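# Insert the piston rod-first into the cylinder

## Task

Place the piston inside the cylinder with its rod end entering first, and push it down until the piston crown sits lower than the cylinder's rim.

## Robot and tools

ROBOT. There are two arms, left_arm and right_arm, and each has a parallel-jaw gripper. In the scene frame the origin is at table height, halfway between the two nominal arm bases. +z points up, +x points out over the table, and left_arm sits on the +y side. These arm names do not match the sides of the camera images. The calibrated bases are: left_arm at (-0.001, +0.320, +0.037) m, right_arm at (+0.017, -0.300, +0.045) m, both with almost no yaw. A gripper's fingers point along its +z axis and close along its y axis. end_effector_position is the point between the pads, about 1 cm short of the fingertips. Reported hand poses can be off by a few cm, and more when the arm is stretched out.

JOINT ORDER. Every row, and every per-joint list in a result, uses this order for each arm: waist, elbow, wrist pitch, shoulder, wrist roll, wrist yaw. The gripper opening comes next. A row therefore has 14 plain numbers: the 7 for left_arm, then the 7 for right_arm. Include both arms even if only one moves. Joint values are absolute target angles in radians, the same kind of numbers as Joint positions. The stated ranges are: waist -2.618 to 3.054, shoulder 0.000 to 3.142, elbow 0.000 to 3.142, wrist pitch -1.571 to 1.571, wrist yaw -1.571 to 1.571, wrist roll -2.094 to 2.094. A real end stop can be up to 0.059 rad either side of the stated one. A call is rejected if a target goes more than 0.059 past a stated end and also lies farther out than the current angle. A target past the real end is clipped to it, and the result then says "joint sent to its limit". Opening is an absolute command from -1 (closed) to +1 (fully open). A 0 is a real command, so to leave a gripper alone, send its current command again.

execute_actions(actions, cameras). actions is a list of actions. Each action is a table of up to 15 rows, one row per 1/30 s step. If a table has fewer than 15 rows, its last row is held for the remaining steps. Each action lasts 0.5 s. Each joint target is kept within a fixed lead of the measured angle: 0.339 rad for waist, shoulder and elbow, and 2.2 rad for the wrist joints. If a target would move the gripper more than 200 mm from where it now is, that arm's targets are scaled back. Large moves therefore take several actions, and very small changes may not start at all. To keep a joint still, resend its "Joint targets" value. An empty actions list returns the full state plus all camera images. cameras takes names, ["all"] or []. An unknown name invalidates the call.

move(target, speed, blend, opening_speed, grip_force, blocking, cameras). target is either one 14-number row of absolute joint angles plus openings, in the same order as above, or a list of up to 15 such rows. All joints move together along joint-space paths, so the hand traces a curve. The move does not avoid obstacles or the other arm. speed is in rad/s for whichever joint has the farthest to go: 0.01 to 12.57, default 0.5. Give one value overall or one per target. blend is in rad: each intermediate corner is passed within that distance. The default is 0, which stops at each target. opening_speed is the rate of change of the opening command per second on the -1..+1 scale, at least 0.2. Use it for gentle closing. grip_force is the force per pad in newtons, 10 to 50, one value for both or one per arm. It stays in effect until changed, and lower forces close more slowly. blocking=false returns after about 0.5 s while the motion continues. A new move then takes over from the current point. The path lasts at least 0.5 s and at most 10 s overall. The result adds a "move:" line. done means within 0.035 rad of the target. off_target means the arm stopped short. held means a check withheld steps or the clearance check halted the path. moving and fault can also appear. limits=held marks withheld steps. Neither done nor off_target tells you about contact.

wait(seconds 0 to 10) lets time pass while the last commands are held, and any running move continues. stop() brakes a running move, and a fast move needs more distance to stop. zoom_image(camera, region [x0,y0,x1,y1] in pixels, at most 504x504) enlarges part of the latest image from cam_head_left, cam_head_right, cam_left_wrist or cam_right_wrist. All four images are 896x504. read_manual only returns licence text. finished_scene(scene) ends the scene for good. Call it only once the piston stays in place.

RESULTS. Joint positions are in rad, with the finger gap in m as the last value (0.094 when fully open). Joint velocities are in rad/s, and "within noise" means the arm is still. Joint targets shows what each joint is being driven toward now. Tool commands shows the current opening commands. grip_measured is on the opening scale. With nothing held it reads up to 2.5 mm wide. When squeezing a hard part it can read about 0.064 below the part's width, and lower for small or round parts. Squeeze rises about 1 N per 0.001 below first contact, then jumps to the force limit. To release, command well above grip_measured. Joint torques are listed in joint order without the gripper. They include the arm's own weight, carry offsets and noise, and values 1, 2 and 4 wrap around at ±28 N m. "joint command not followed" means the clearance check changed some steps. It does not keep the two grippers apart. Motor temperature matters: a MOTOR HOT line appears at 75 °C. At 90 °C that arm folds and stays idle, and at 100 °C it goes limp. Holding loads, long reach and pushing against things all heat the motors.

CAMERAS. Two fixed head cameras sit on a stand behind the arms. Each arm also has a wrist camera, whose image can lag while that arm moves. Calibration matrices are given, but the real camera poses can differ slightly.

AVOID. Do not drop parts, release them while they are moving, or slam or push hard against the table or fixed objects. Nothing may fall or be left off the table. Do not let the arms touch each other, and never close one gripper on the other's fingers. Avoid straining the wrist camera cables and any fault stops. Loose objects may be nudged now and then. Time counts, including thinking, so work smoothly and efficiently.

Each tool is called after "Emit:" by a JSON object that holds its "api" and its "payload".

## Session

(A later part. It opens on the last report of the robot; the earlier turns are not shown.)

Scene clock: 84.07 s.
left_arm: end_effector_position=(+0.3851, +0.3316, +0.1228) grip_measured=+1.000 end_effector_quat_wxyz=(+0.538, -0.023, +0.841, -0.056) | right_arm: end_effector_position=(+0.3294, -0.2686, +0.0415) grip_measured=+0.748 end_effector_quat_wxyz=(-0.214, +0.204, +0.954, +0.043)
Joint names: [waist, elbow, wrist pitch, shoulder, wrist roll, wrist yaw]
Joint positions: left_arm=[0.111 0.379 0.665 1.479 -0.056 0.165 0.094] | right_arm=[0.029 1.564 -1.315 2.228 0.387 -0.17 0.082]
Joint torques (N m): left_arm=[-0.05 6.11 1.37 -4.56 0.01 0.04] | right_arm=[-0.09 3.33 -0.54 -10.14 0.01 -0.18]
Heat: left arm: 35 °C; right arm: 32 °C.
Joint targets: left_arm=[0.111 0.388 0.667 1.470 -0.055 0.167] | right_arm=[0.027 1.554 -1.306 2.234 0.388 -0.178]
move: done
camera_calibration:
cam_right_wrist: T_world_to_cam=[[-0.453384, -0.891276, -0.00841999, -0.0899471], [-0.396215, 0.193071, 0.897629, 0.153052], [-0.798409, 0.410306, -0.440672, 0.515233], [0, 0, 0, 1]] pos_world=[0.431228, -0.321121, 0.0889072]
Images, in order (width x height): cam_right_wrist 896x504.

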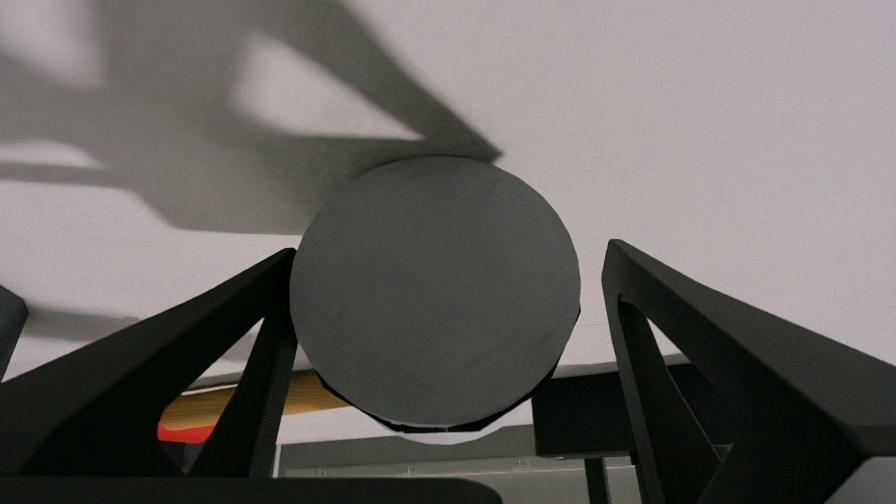

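Emit:
{"api": "move", "payload": {"target": [0.111, 0.388, 0.667, 1.470, -0.055, 0.167, 1.0, 0.027, 1.618, -1.341, 2.248, 0.388, -0.178, 0.75], "speed": 0.3, "cameras": ["cam_right_wrist"]}}

Scene clock: 87.27 s.
left_arm: end_effector_position=(+0.3851, +0.3316, +0.1228) grip_measured=+1.000 end_effector_quat_wxyz=(+0.538, -0.023, +0.841, -0.056) | right_arm: end_effector_position=(+0.3348, -0.2686, +0.0460) grip_measured=+0.748 end_effector_quat_wxyz=(-0.210, +0.204, +0.955, +0.044)
Joint names: [waist, elbow, wrist pitch, shoulder, wrist roll, wrist yaw]
Joint positions: left_arm=[0.111 0.379 0.665 1.479 -0.056 0.165 0.094] | right_arm=[0.029 1.593 -1.332 2.231 0.387 -0.17 0.082]
Joint torques (N m): left_arm=[-0.06 6.11 1.37 -4.56 0.01 0.04] | right_arm=[-0.08 6.17 -0.72 -9.36 0.02 -0.17]
Heat: left arm: 36 °C; right arm: 32 °C.
Joint targets: left_arm=[0.111 0.388 0.667 1.470 -0.055 0.167] | right_arm=[0.027 1.618 -1.341 2.248 0.388 -0.178]
move: done
camera_calibration:
cam_right_wrist: T_world_to_cam=[[-0.453279, -0.89128, -0.0125763, -0.0872932], [-0.404416, 0.19306, 0.893966, 0.153992], [-0.794346, 0.410302, -0.447958, 0.520564], [0, 0, 0, 1]] pos_world=[0.436217, -0.321121, 0.0944293]
Images, in order (width x height): cam_right_wrist 896x504.

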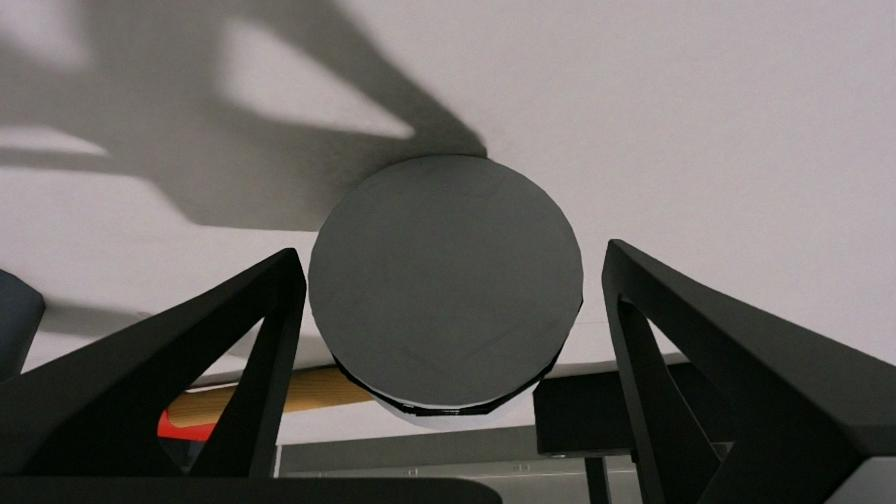

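Emit:
{"api": "move", "payload": {"target": [0.111, 0.388, 0.667, 1.470, -0.055, 0.167, 1.0, 0.027, 1.618, -1.341, 2.248, 0.388, -0.178, 0.15], "speed": 0.3, "opening_speed": 0.5, "cameras": ["cam_right_wrist", "cam_head_left"]}}

Scene clock: 89.37 s.
left_arm: end_effector_position=(+0.3851, +0.3316, +0.1228) grip_measured=+1.000 end_effector_quat_wxyz=(+0.538, -0.023, +0.841, -0.056) | right_arm: end_effector_position=(+0.3348, -0.2680, +0.0461) grip_measured=+0.454 end_effector_quat_wxyz=(-0.210, +0.204, +0.955, +0.045)
Joint names: [waist, elbow, wrist pitch, shoulder, wrist roll, wrist yaw]
Joint positions: left_arm=[0.111 0.379 0.665 1.479 -0.056 0.165 0.094] | right_arm=[0.029 1.593 -1.332 2.231 0.387 -0.173 0.068]
Joint torques (N m): left_arm=[-0.08 6.09 1.37 -4.59 0.02 0.04] | right_arm=[-0.09 6.11 -0.74 -9.31 0.02 -0.13]
Heat: left arm: 36 °C; right arm: 32 °C.
Joint targets: left_arm=[0.111 0.388 0.667 1.470 -0.055 0.167] | right_arm=[0.027 1.618 -1.341 2.248 0.388 -0.178]
move: done
camera_calibration:
cam_right_wrist: T_world_to_cam=[[-0.454343, -0.890703, -0.0148706, -0.0862124], [-0.403789, 0.191034, 0.894685, 0.152911], [-0.794057, 0.412498, -0.446451, 0.520794], [0, 0, 0, 1]] pos_world=[0.436114, -0.320827, 0.0944197]
Images, in order (width x height): cam_head_left 896x504, cam_right_wrist 896x504.

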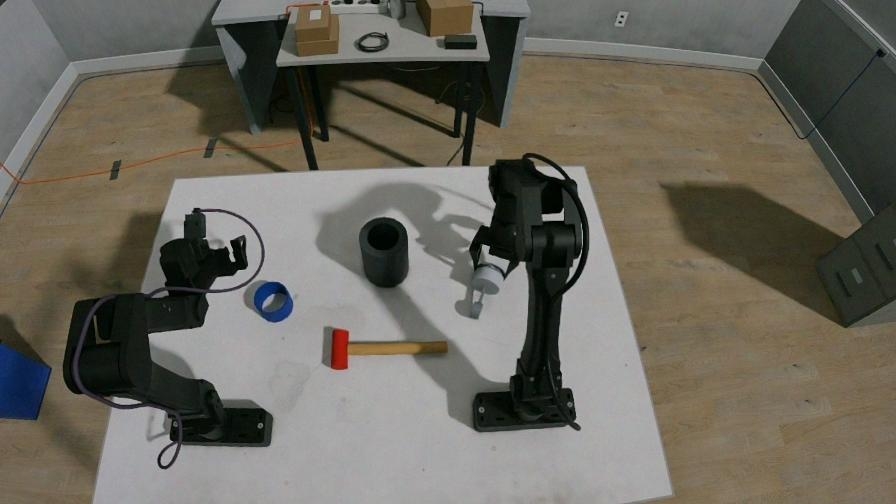

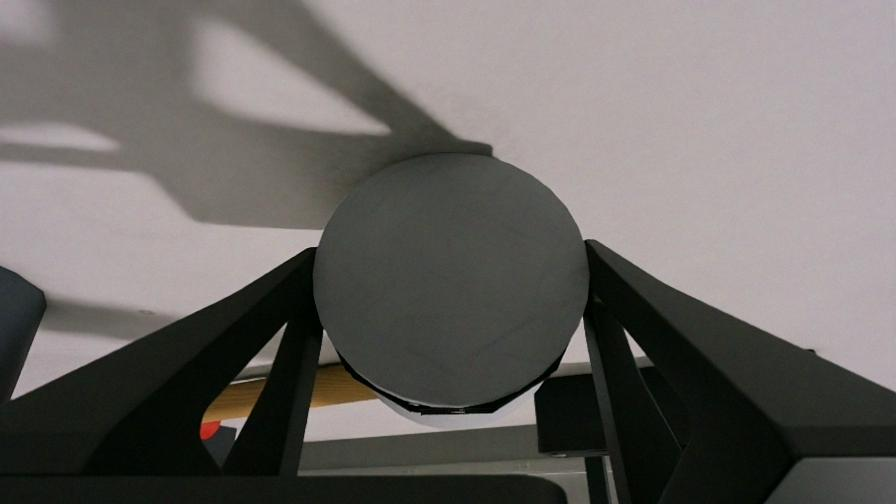

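Emit:
{"api": "move", "payload": {"target": [[0.111, 0.388, 0.667, 1.470, -0.055, 0.167, 1.0, 0.113, 1.480, -1.272, 1.829, 0.487, -0.041, 0.15], [0.111, 0.388, 0.667, 1.470, -0.055, 0.167, 1.0, 0.25, 1.11, -0.14, 1.39, 0.1, 0.0, 0.15], [0.111, 0.388, 0.667, 1.470, -0.055, 0.167, 1.0, 0.672, 1.110, -0.124, 1.389, 0.0, 0.0, 0.15]], "speed": [0.5, 0.8, 0.7], "blend": [0.1, 0.15, 0], "cameras": ["all"]}}

Scene clock: 97.73 s.
left_arm: end_effector_position=(+0.3851, +0.3316, +0.1228) grip_measured=+1.000 end_effector_quat_wxyz=(+0.538, -0.023, +0.841, -0.056) | right_arm: end_effector_position=(+0.3733, -0.0254, +0.2715) grip_measured=+0.452 end_effector_quat_wxyz=(+0.461, -0.279, +0.826, +0.163)
Joint names: [waist, elbow, wrist pitch, shoulder, wrist roll, wrist yaw]
Joint positions: left_arm=[0.111 0.379 0.665 1.479 -0.056 0.165 0.094] | right_arm=[0.678 1.107 -0.218 1.438 0.006 -0.013 0.068]
Joint torques (N m): left_arm=[-0.05 6.11 1.37 -4.56 0.01 0.04] | right_arm=[-0.59 6.58 2.88 -10.91 -0.03 0.14]
Heat: left arm: 36 °C; right arm: 32 °C.
Joint targets: left_arm=[0.111 0.388 0.667 1.470 -0.055 0.167] | right_arm=[0.672 1.110 -0.124 1.389 0.000 0.000]
move: off_target (right_arm); right_arm: the wrist pitch is farthest, 0.094 rad from its target
camera_calibration:
cam_right_wrist: T_world_to_cam=[[0.617237, -0.784233, -0.0632283, -0.233424], [-0.752074, -0.564499, -0.340184, 0.366616], [0.231091, 0.257526, -0.938231, 0.298732], [0, 0, 0, 1]] pos_world=[0.350766, -0.0530352, 0.390238]

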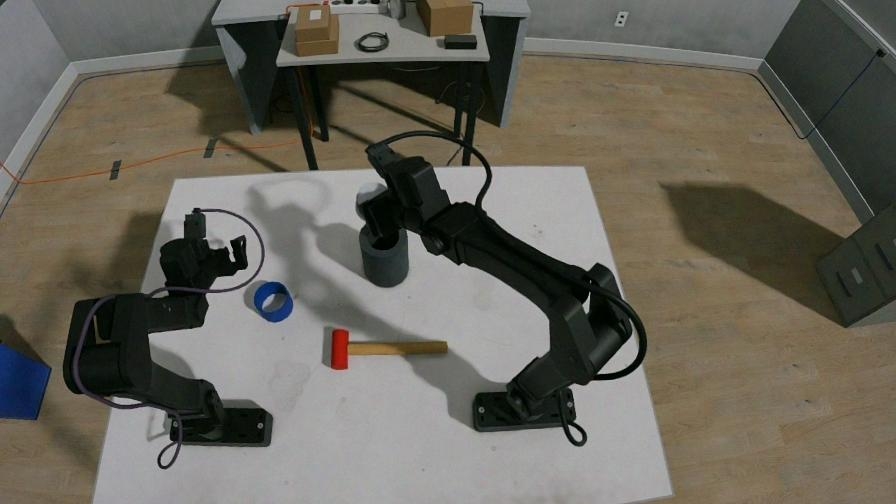

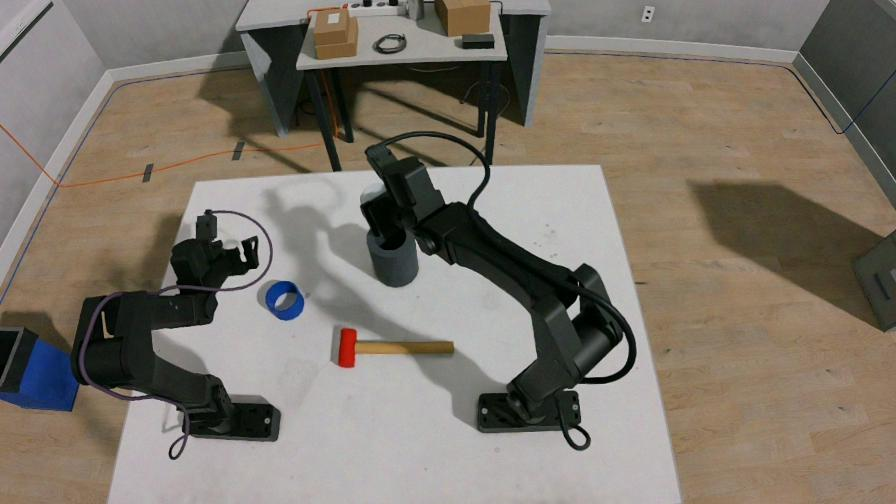

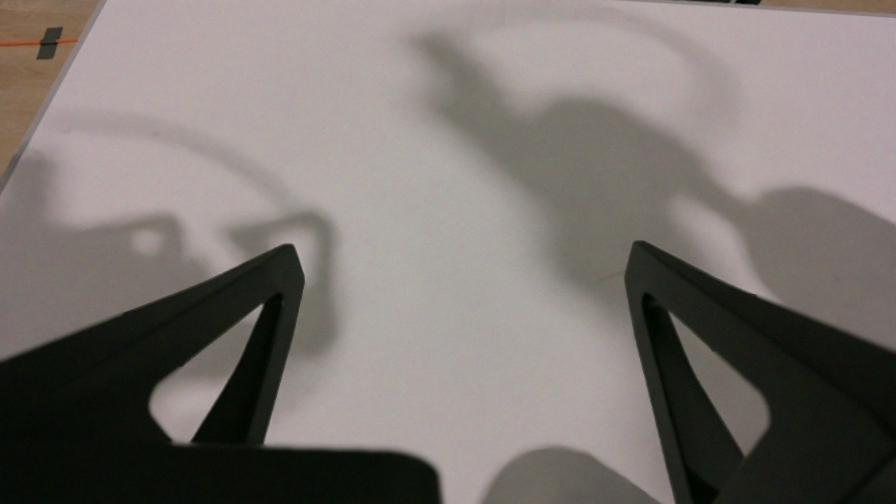

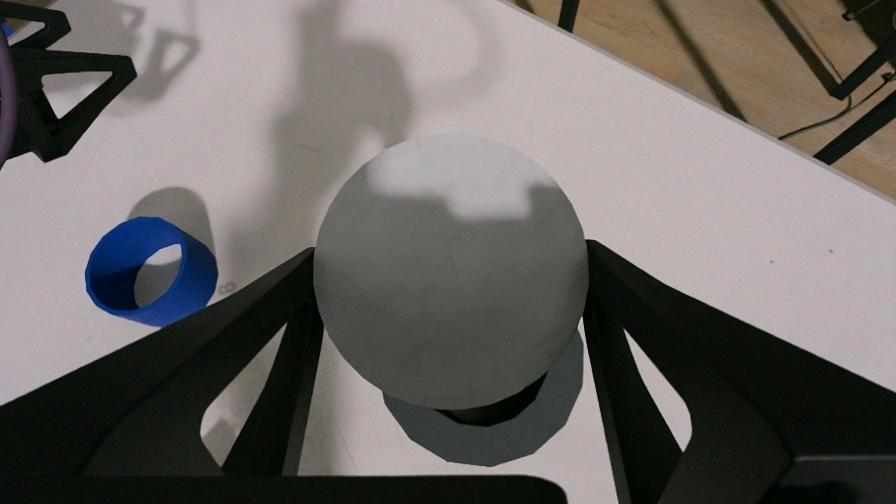

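Emit:
{"api": "zoom_image", "payload": {"camera": "cam_right_wrist", "region": [250, 110, 690, 480]}}

Emit:
{"api": "zoom_image", "payload": {"camera": "cam_head_left", "region": [330, 160, 450, 300]}}

Emit:
{"api": "zoom_image", "payload": {"camera": "cam_head_right", "region": [330, 160, 450, 300]}}

Scaled by 1.145 from the camera's 896x504 image, which has a finer 1280x720 frame.

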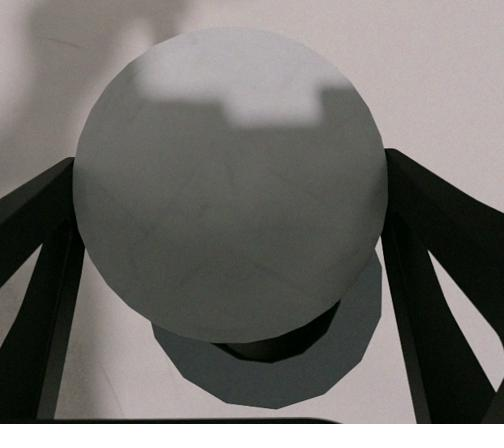

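Scaled by 3.600 from the camera's 896x504 image, which has a finer 1280x720 frame.

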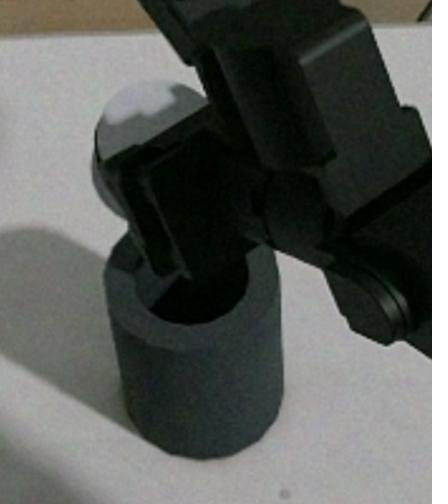

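Scaled by 3.600 from the camera's 896x504 image, which has a finer 1280x720 frame.

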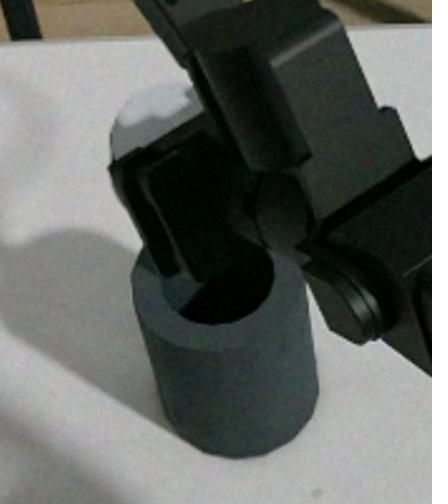

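Emit:
{"api": "move", "payload": {"target": [-0.737, 0.17, 0.792, 0.80, 0.0, 0.0, 1.0, 0.672, 1.110, -0.124, 1.389, 0.0, 0.0, 0.15], "speed": 1.0, "cameras": ["all"]}}

Scene clock: 105.53 s.
left_arm: end_effector_position=(+0.2345, +0.1037, +0.2869) grip_measured=+1.000 end_effector_quat_wxyz=(+0.703, +0.238, +0.610, -0.279) | right_arm: end_effector_position=(+0.3733, -0.0254, +0.2715) grip_measured=+0.452 end_effector_quat_wxyz=(+0.461, -0.279, +0.826, +0.163)
Joint names: [waist, elbow, wrist pitch, shoulder, wrist roll, wrist yaw]
Joint positions: left_arm=[-0.732 0.181 0.774 0.811 -0.007 0.012 0.094] | right_arm=[0.678 1.107 -0.218 1.438 0.005 -0.013 0.068]
Joint torques (N m): left_arm=[-0.5 6.11 1.52 -0.76 0.07 -0.15] | right_arm=[-0.51 6.46 2.89 -10.91 -0.04 0.13]
Heat: left arm: 36 °C; right arm: 33 °C.
Joint targets: left_arm=[-0.737 0.170 0.792 0.800 0.000 0.000] | right_arm=[0.672 1.110 -0.124 1.389 0.000 0.000]
move: off_target (right_arm); right_arm: the wrist pitch is farthest, 0.094 rad from its target
camera_calibration:
cam_left_wrist: T_world_to_cam=[[-0.646455, -0.76146, -0.0476942, 0.245688], [-0.355815, 0.356193, -0.864015, 0.300444], [0.674901, -0.541576, -0.501202, 0.162787], [0, 0, 0, 1]] pos_world=[0.155863, 0.168227, 0.352895]
cam_right_wrist: T_world_to_cam=[[0.617599, -0.784003, -0.0625403, -0.233726], [-0.751683, -0.564999, -0.340219, 0.366524], [0.231397, 0.25713, -0.938264, 0.298592], [0, 0, 0, 1]] pos_world=[0.350765, -0.0529331, 0.390239]

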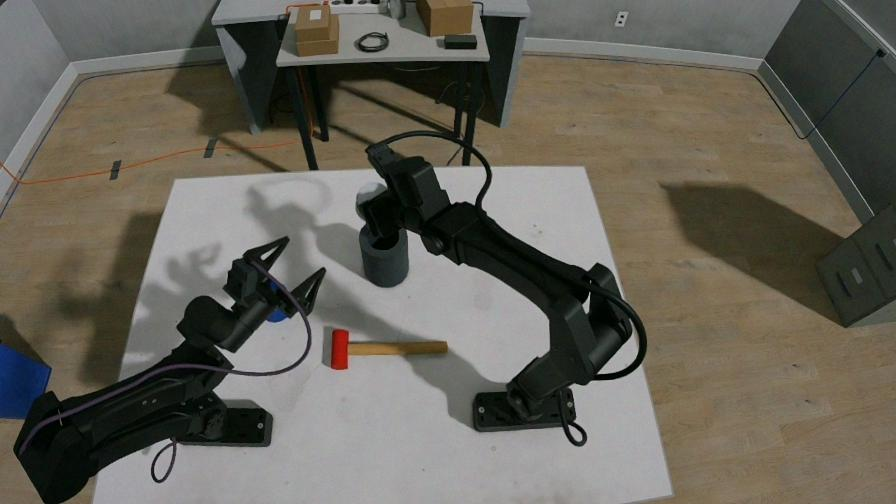

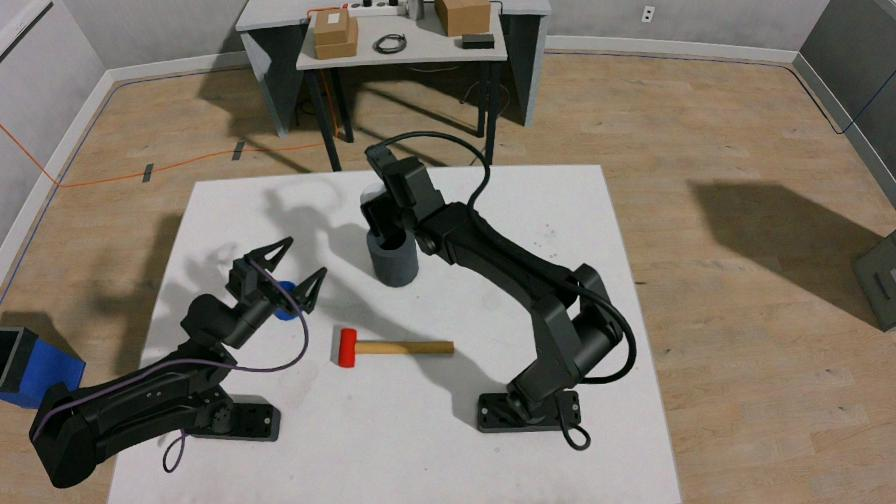

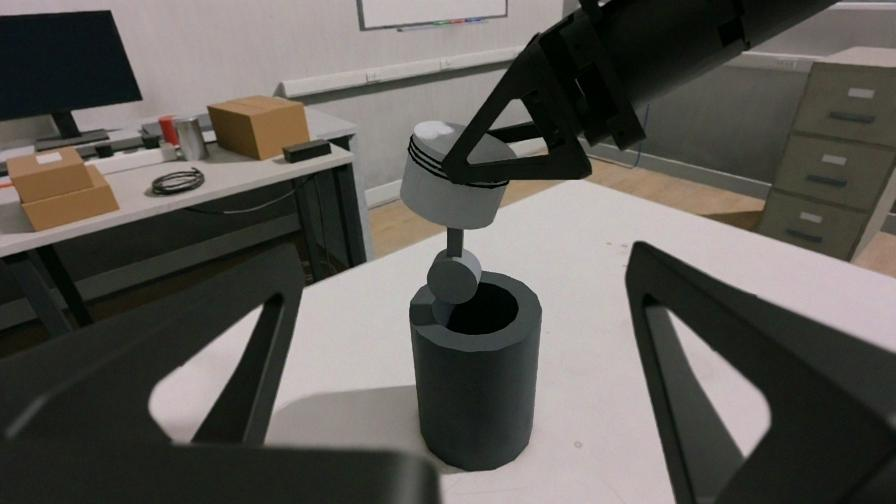

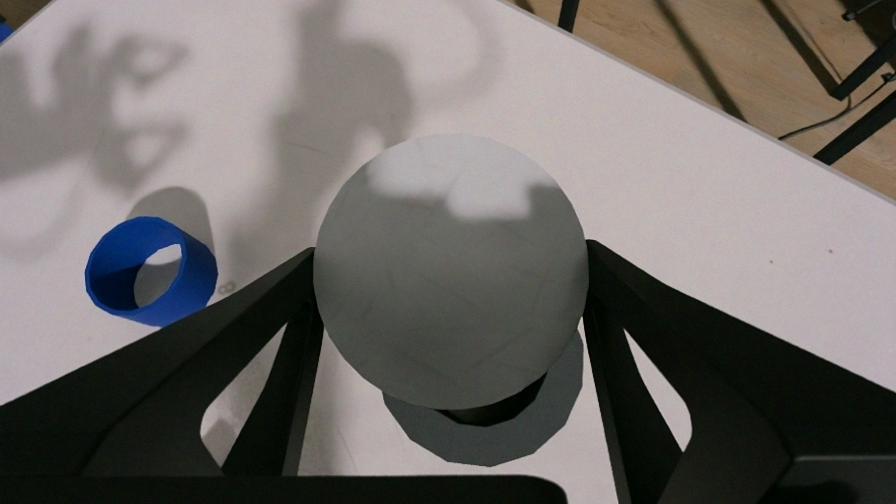

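Emit:
{"api": "zoom_image", "payload": {"camera": "cam_left_wrist", "region": [360, 100, 610, 350]}}

Emit:
{"api": "zoom_image", "payload": {"camera": "cam_left_wrist", "region": [380, 240, 580, 490]}}

Scaled by 2.016 from the camera's 896x504 image, which has a finer 1280x720 frame.

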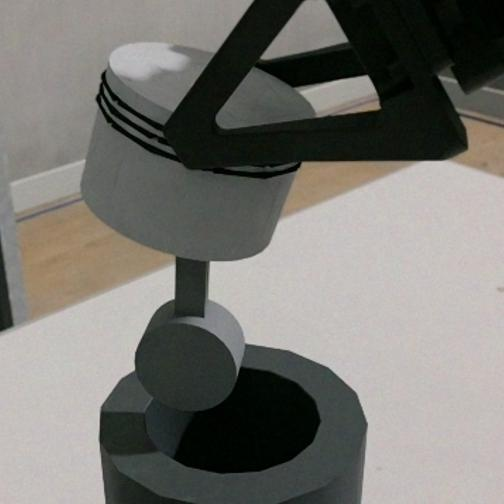

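Scaled by 2.016 from the camera's 896x504 image, which has a finer 1280x720 frame.

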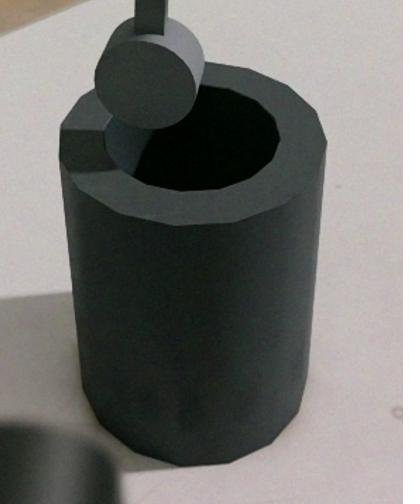

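Emit:
{"api": "zoom_image", "payload": {"camera": "cam_left_wrist", "region": [390, 110, 530, 320]}}

Scaled by 2.400 from the camera's 896x504 image, which has a finer 1280x720 frame.

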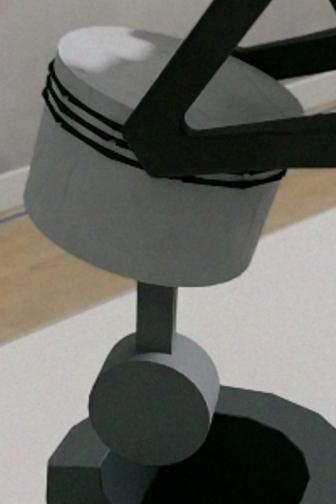

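Emit:
{"api": "move", "payload": {"target": [-0.737, 0.17, 0.792, 0.80, 0.0, 0.0, 1.0, 0.665, 1.50, -0.600, 1.552, -0.006, 0.012, 0.15], "speed": 0.4, "cameras": ["cam_left_wrist", "cam_right_wrist"]}}

Scene clock: 114.07 s.
left_arm: end_effector_position=(+0.2345, +0.1038, +0.2869) grip_measured=+1.000 end_effector_quat_wxyz=(+0.703, +0.238, +0.610, -0.278) | right_arm: end_effector_position=(+0.3717, -0.0312, +0.2833) grip_measured=+0.452 end_effector_quat_wxyz=(+0.366, -0.294, +0.874, +0.124)
Joint names: [waist, elbow, wrist pitch, shoulder, wrist roll, wrist yaw]
Joint positions: left_arm=[-0.732 0.181 0.774 0.811 -0.007 0.012 0.094] | right_arm=[0.673 1.442 -0.662 1.557 -0.002 -0.003 0.068]
Joint torques (N m): left_arm=[-0.5 6.11 1.52 -0.76 0.07 -0.15] | right_arm=[-0.8 10.66 2.27 -7.54 -0.02 0.13]
Heat: left arm: 37 °C; right arm: 34 °C.
Joint targets: left_arm=[-0.737 0.170 0.792 0.800 0.000 0.000] | right_arm=[0.665 1.500 -0.600 1.552 -0.006 0.012]
move: off_target (right_arm); right_arm: the wrist pitch is farthest, 0.062 rad from its target
camera_calibration:
cam_left_wrist: T_world_to_cam=[[-0.646208, -0.761678, -0.0475587, 0.245703], [-0.356021, 0.355996, -0.864012, 0.300543], [0.675029, -0.541399, -0.501221, 0.162676], [0, 0, 0, 1]] pos_world=[0.155963, 0.168227, 0.352895]
cam_right_wrist: T_world_to_cam=[[0.601516, -0.797115, -0.0527812, -0.233721], [-0.796312, -0.593014, -0.119255, 0.319111], [0.0637601, 0.113764, -0.99146, 0.384514], [0, 0, 0, 1]] pos_world=[0.370182, -0.040809, 0.40695]
Images, in order (width x height): cam_left_wrist 896x504, cam_right_wrist 896x504.

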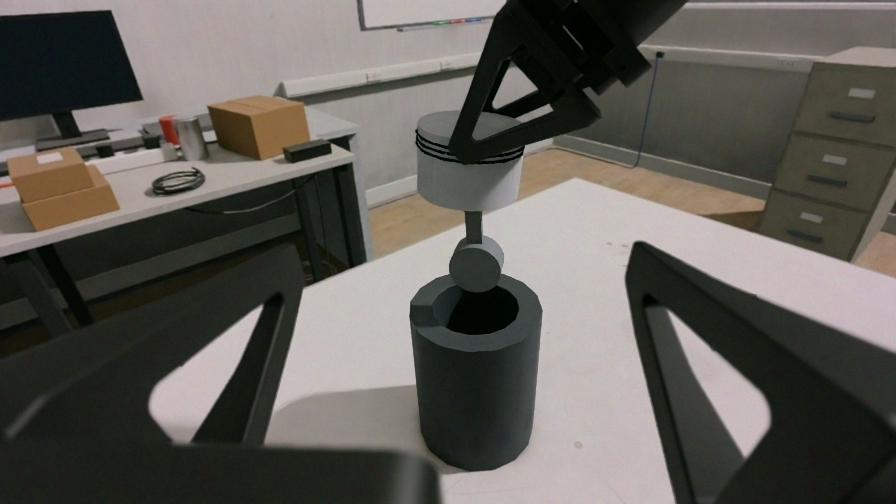

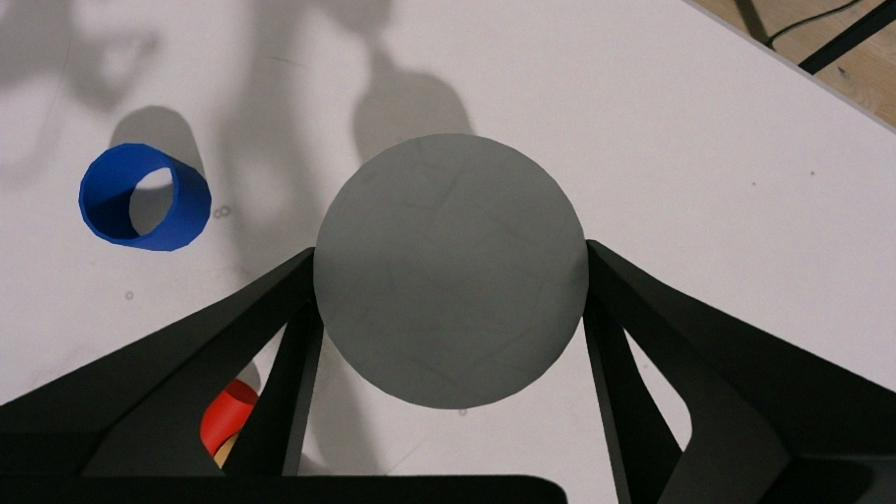

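Emit:
{"api": "zoom_image", "payload": {"camera": "cam_left_wrist", "region": [390, 100, 570, 350]}}

Scaled by 2.016 from the camera's 896x504 image, which has a finer 1280x720 frame.

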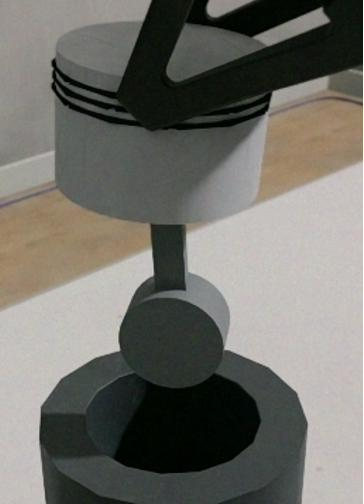

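Emit:
{"api": "zoom_image", "payload": {"camera": "cam_left_wrist", "region": [405, 100, 535, 230]}}

Emit:
{"api": "zoom_image", "payload": {"camera": "cam_left_wrist", "region": [400, 200, 550, 350]}}

Scaled by 3.877 from the camera's 896x504 image, which has a finer 1280x720 frame.

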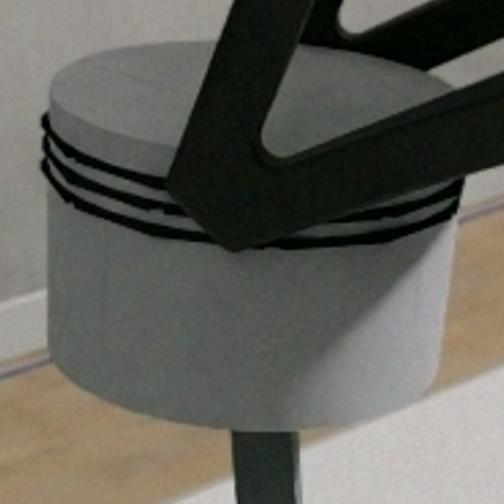

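Scaled by 3.360 from the camera's 896x504 image, which has a finer 1280x720 frame.

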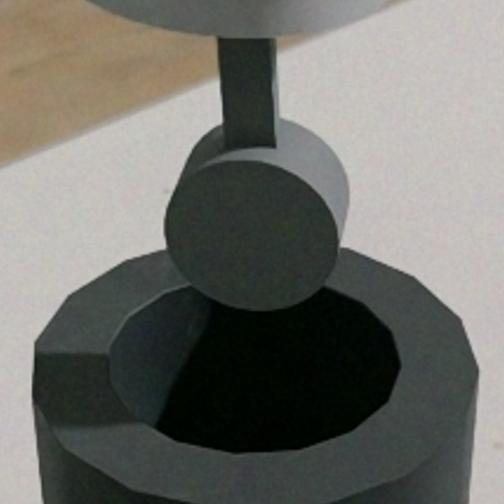

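Emit:
{"api": "move", "payload": {"target": [-0.737, 0.17, 0.792, 0.80, 0.0, 0.0, 1.0, 0.661, 1.378, -0.545, 1.613, -0.006, 0.012, 0.15], "speed": 0.25, "cameras": ["cam_left_wrist", "cam_right_wrist", "cam_head_left", "cam_head_right"]}}

Emit:
{"api": "zoom_image", "payload": {"camera": "cam_left_wrist", "region": [395, 100, 565, 370]}}

Scene clock: 127.23 s.
left_arm: end_effector_position=(+0.2345, +0.1038, +0.2869) grip_measured=+1.000 end_effector_quat_wxyz=(+0.703, +0.238, +0.610, -0.278) | right_arm: end_effector_position=(+0.3752, -0.0319, +0.2304) grip_measured=+0.452 end_effector_quat_wxyz=(+0.323, -0.297, +0.892, +0.108)
Joint names: [waist, elbow, wrist pitch, shoulder, wrist roll, wrist yaw]
Joint positions: left_arm=[-0.732 0.181 0.774 0.811 -0.007 0.012 0.094] | right_arm=[0.668 1.37 -0.617 1.627 -0.002 -0.003 0.068]
Joint torques (N m): left_arm=[-0.5 6.12 1.52 -0.76 0.07 -0.15] | right_arm=[-0.59 6.64 2.31 -8.88 -0.02 0.16]
Motor temperatures (°C): left_arm=[28 29 37 28 27 27 25] | right_arm=[30 34 35 31 28 29 29]
Heat: left arm: 37 °C; right arm: 35 °C.
Joint targets: left_arm=[-0.737 0.170 0.792 0.800 0.000 0.000] | right_arm=[0.661 1.378 -0.545 1.613 -0.006 0.012]
move: off_target (right_arm); right_arm: the wrist pitch is farthest, 0.072 rad from its target
camera_calibration:
cam_left_wrist: T_world_to_cam=[[-0.646208, -0.761678, -0.0475587, 0.245703], [-0.356021, 0.355996, -0.864012, 0.300543], [0.675029, -0.541399, -0.501221, 0.162676], [0, 0, 0, 1]] pos_world=[0.155963, 0.168227, 0.352895]
cam_right_wrist: T_world_to_cam=[[0.592594, -0.803798, -0.0523568, -0.236127], [-0.805384, -0.592363, -0.0214996, 0.296106], [-0.0137329, 0.0549079, -0.998397, 0.360706], [0, 0, 0, 1]] pos_world=[0.38336, -0.0342016, 0.354131]

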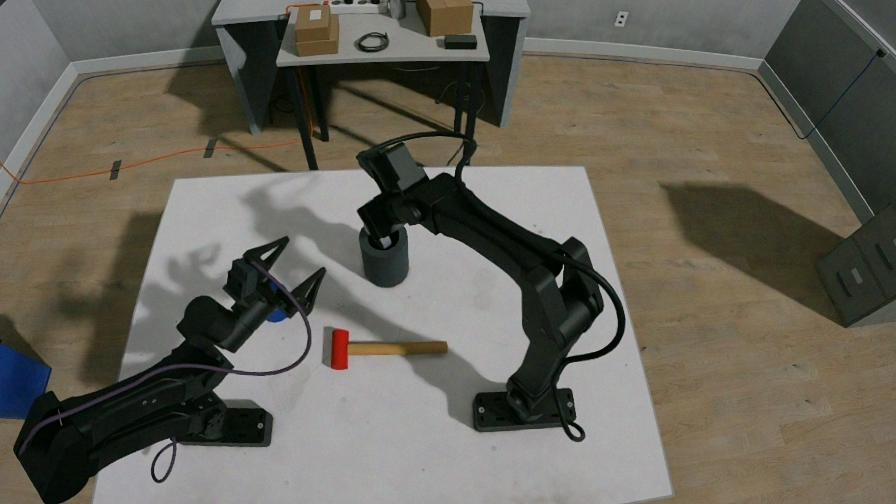

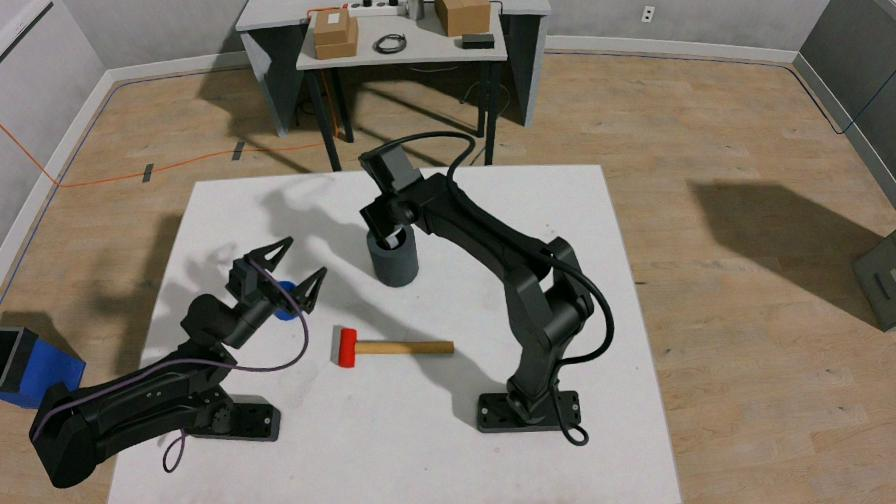

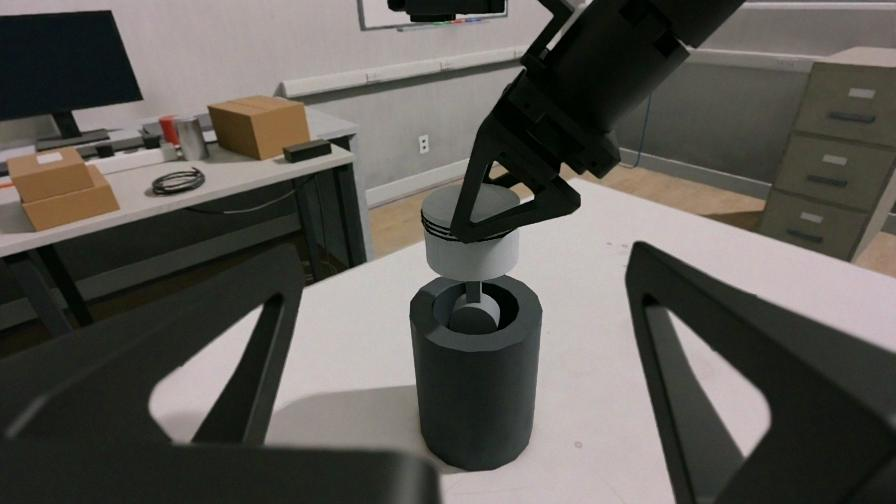

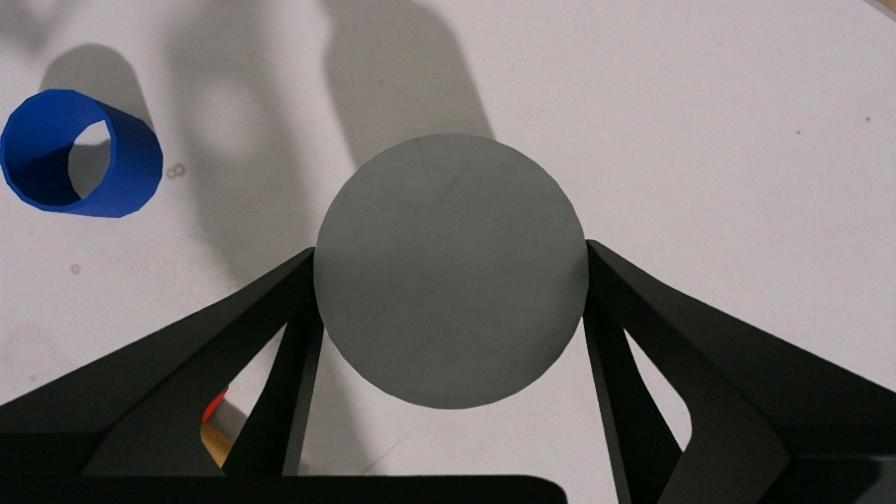

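Scaled by 1.867 from the camera's 896x504 image, which has a finer 1280x720 frame.

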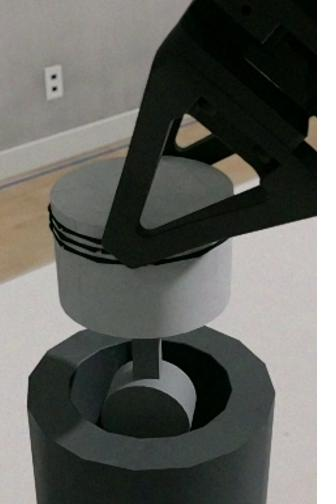

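Emit:
{"api": "zoom_image", "payload": {"camera": "cam_left_wrist", "region": [405, 170, 545, 360]}}

Emit:
{"api": "zoom_image", "payload": {"camera": "cam_head_left", "region": [340, 180, 430, 290]}}

Emit:
{"api": "zoom_image", "payload": {"camera": "cam_head_right", "region": [340, 180, 430, 290]}}

Scaled by 2.653 from the camera's 896x504 image, which has a finer 1280x720 frame.

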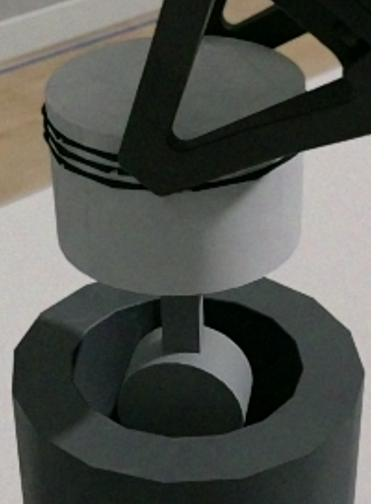

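Scaled by 4.582 from the camera's 896x504 image, which has a finer 1280x720 frame.

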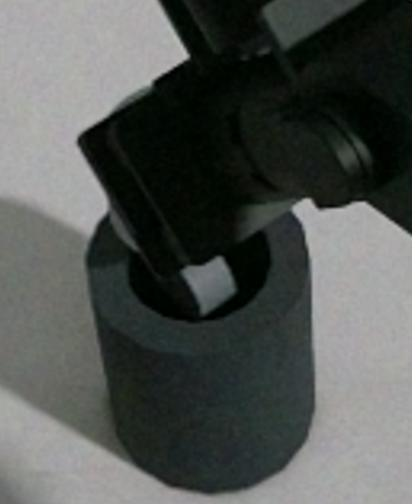

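Scaled by 4.582 from the camera's 896x504 image, which has a finer 1280x720 frame.

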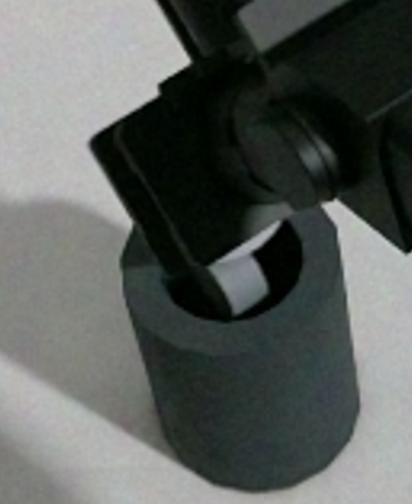

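Emit:
{"api": "zoom_image", "payload": {"camera": "cam_left_wrist", "region": [410, 175, 535, 290]}}

Emit:
{"api": "zoom_image", "payload": {"camera": "cam_left_wrist", "region": [400, 260, 555, 370]}}

Scaled by 4.032 from the camera's 896x504 image, which has a finer 1280x720 frame.

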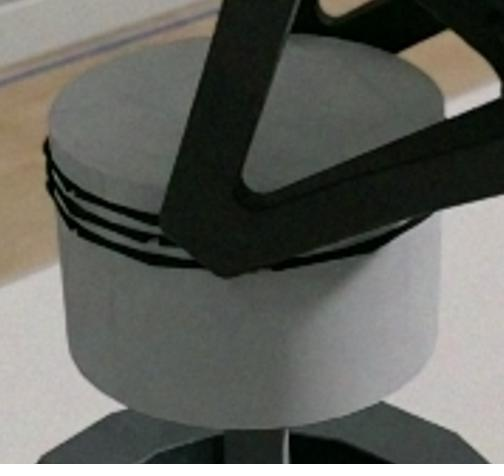

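Scaled by 3.252 from the camera's 896x504 image, which has a finer 1280x720 frame.

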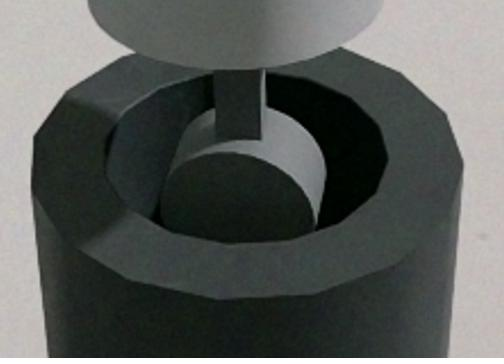

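Emit:
{"api": "zoom_image", "payload": {"camera": "cam_head_left", "region": [350, 190, 420, 260]}}

Emit:
{"api": "zoom_image", "payload": {"camera": "cam_head_right", "region": [355, 190, 425, 260]}}

Scaled by 7.200 from the camera's 896x504 image, which has a finer 1280x720 frame.

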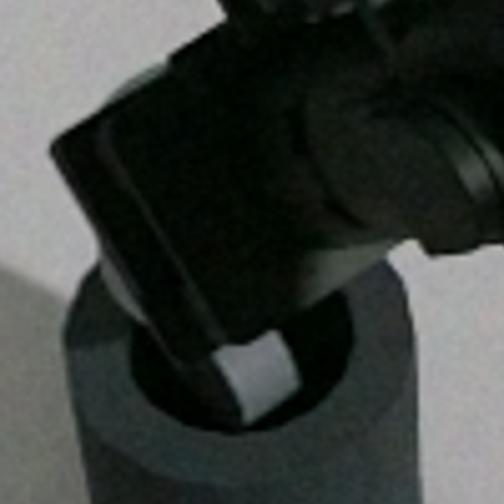

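Scaled by 7.200 from the camera's 896x504 image, which has a finer 1280x720 frame.

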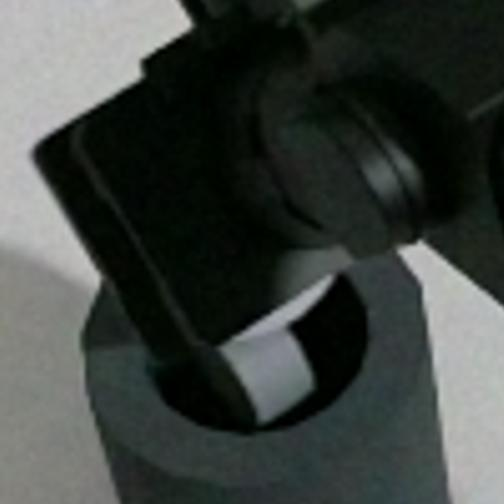

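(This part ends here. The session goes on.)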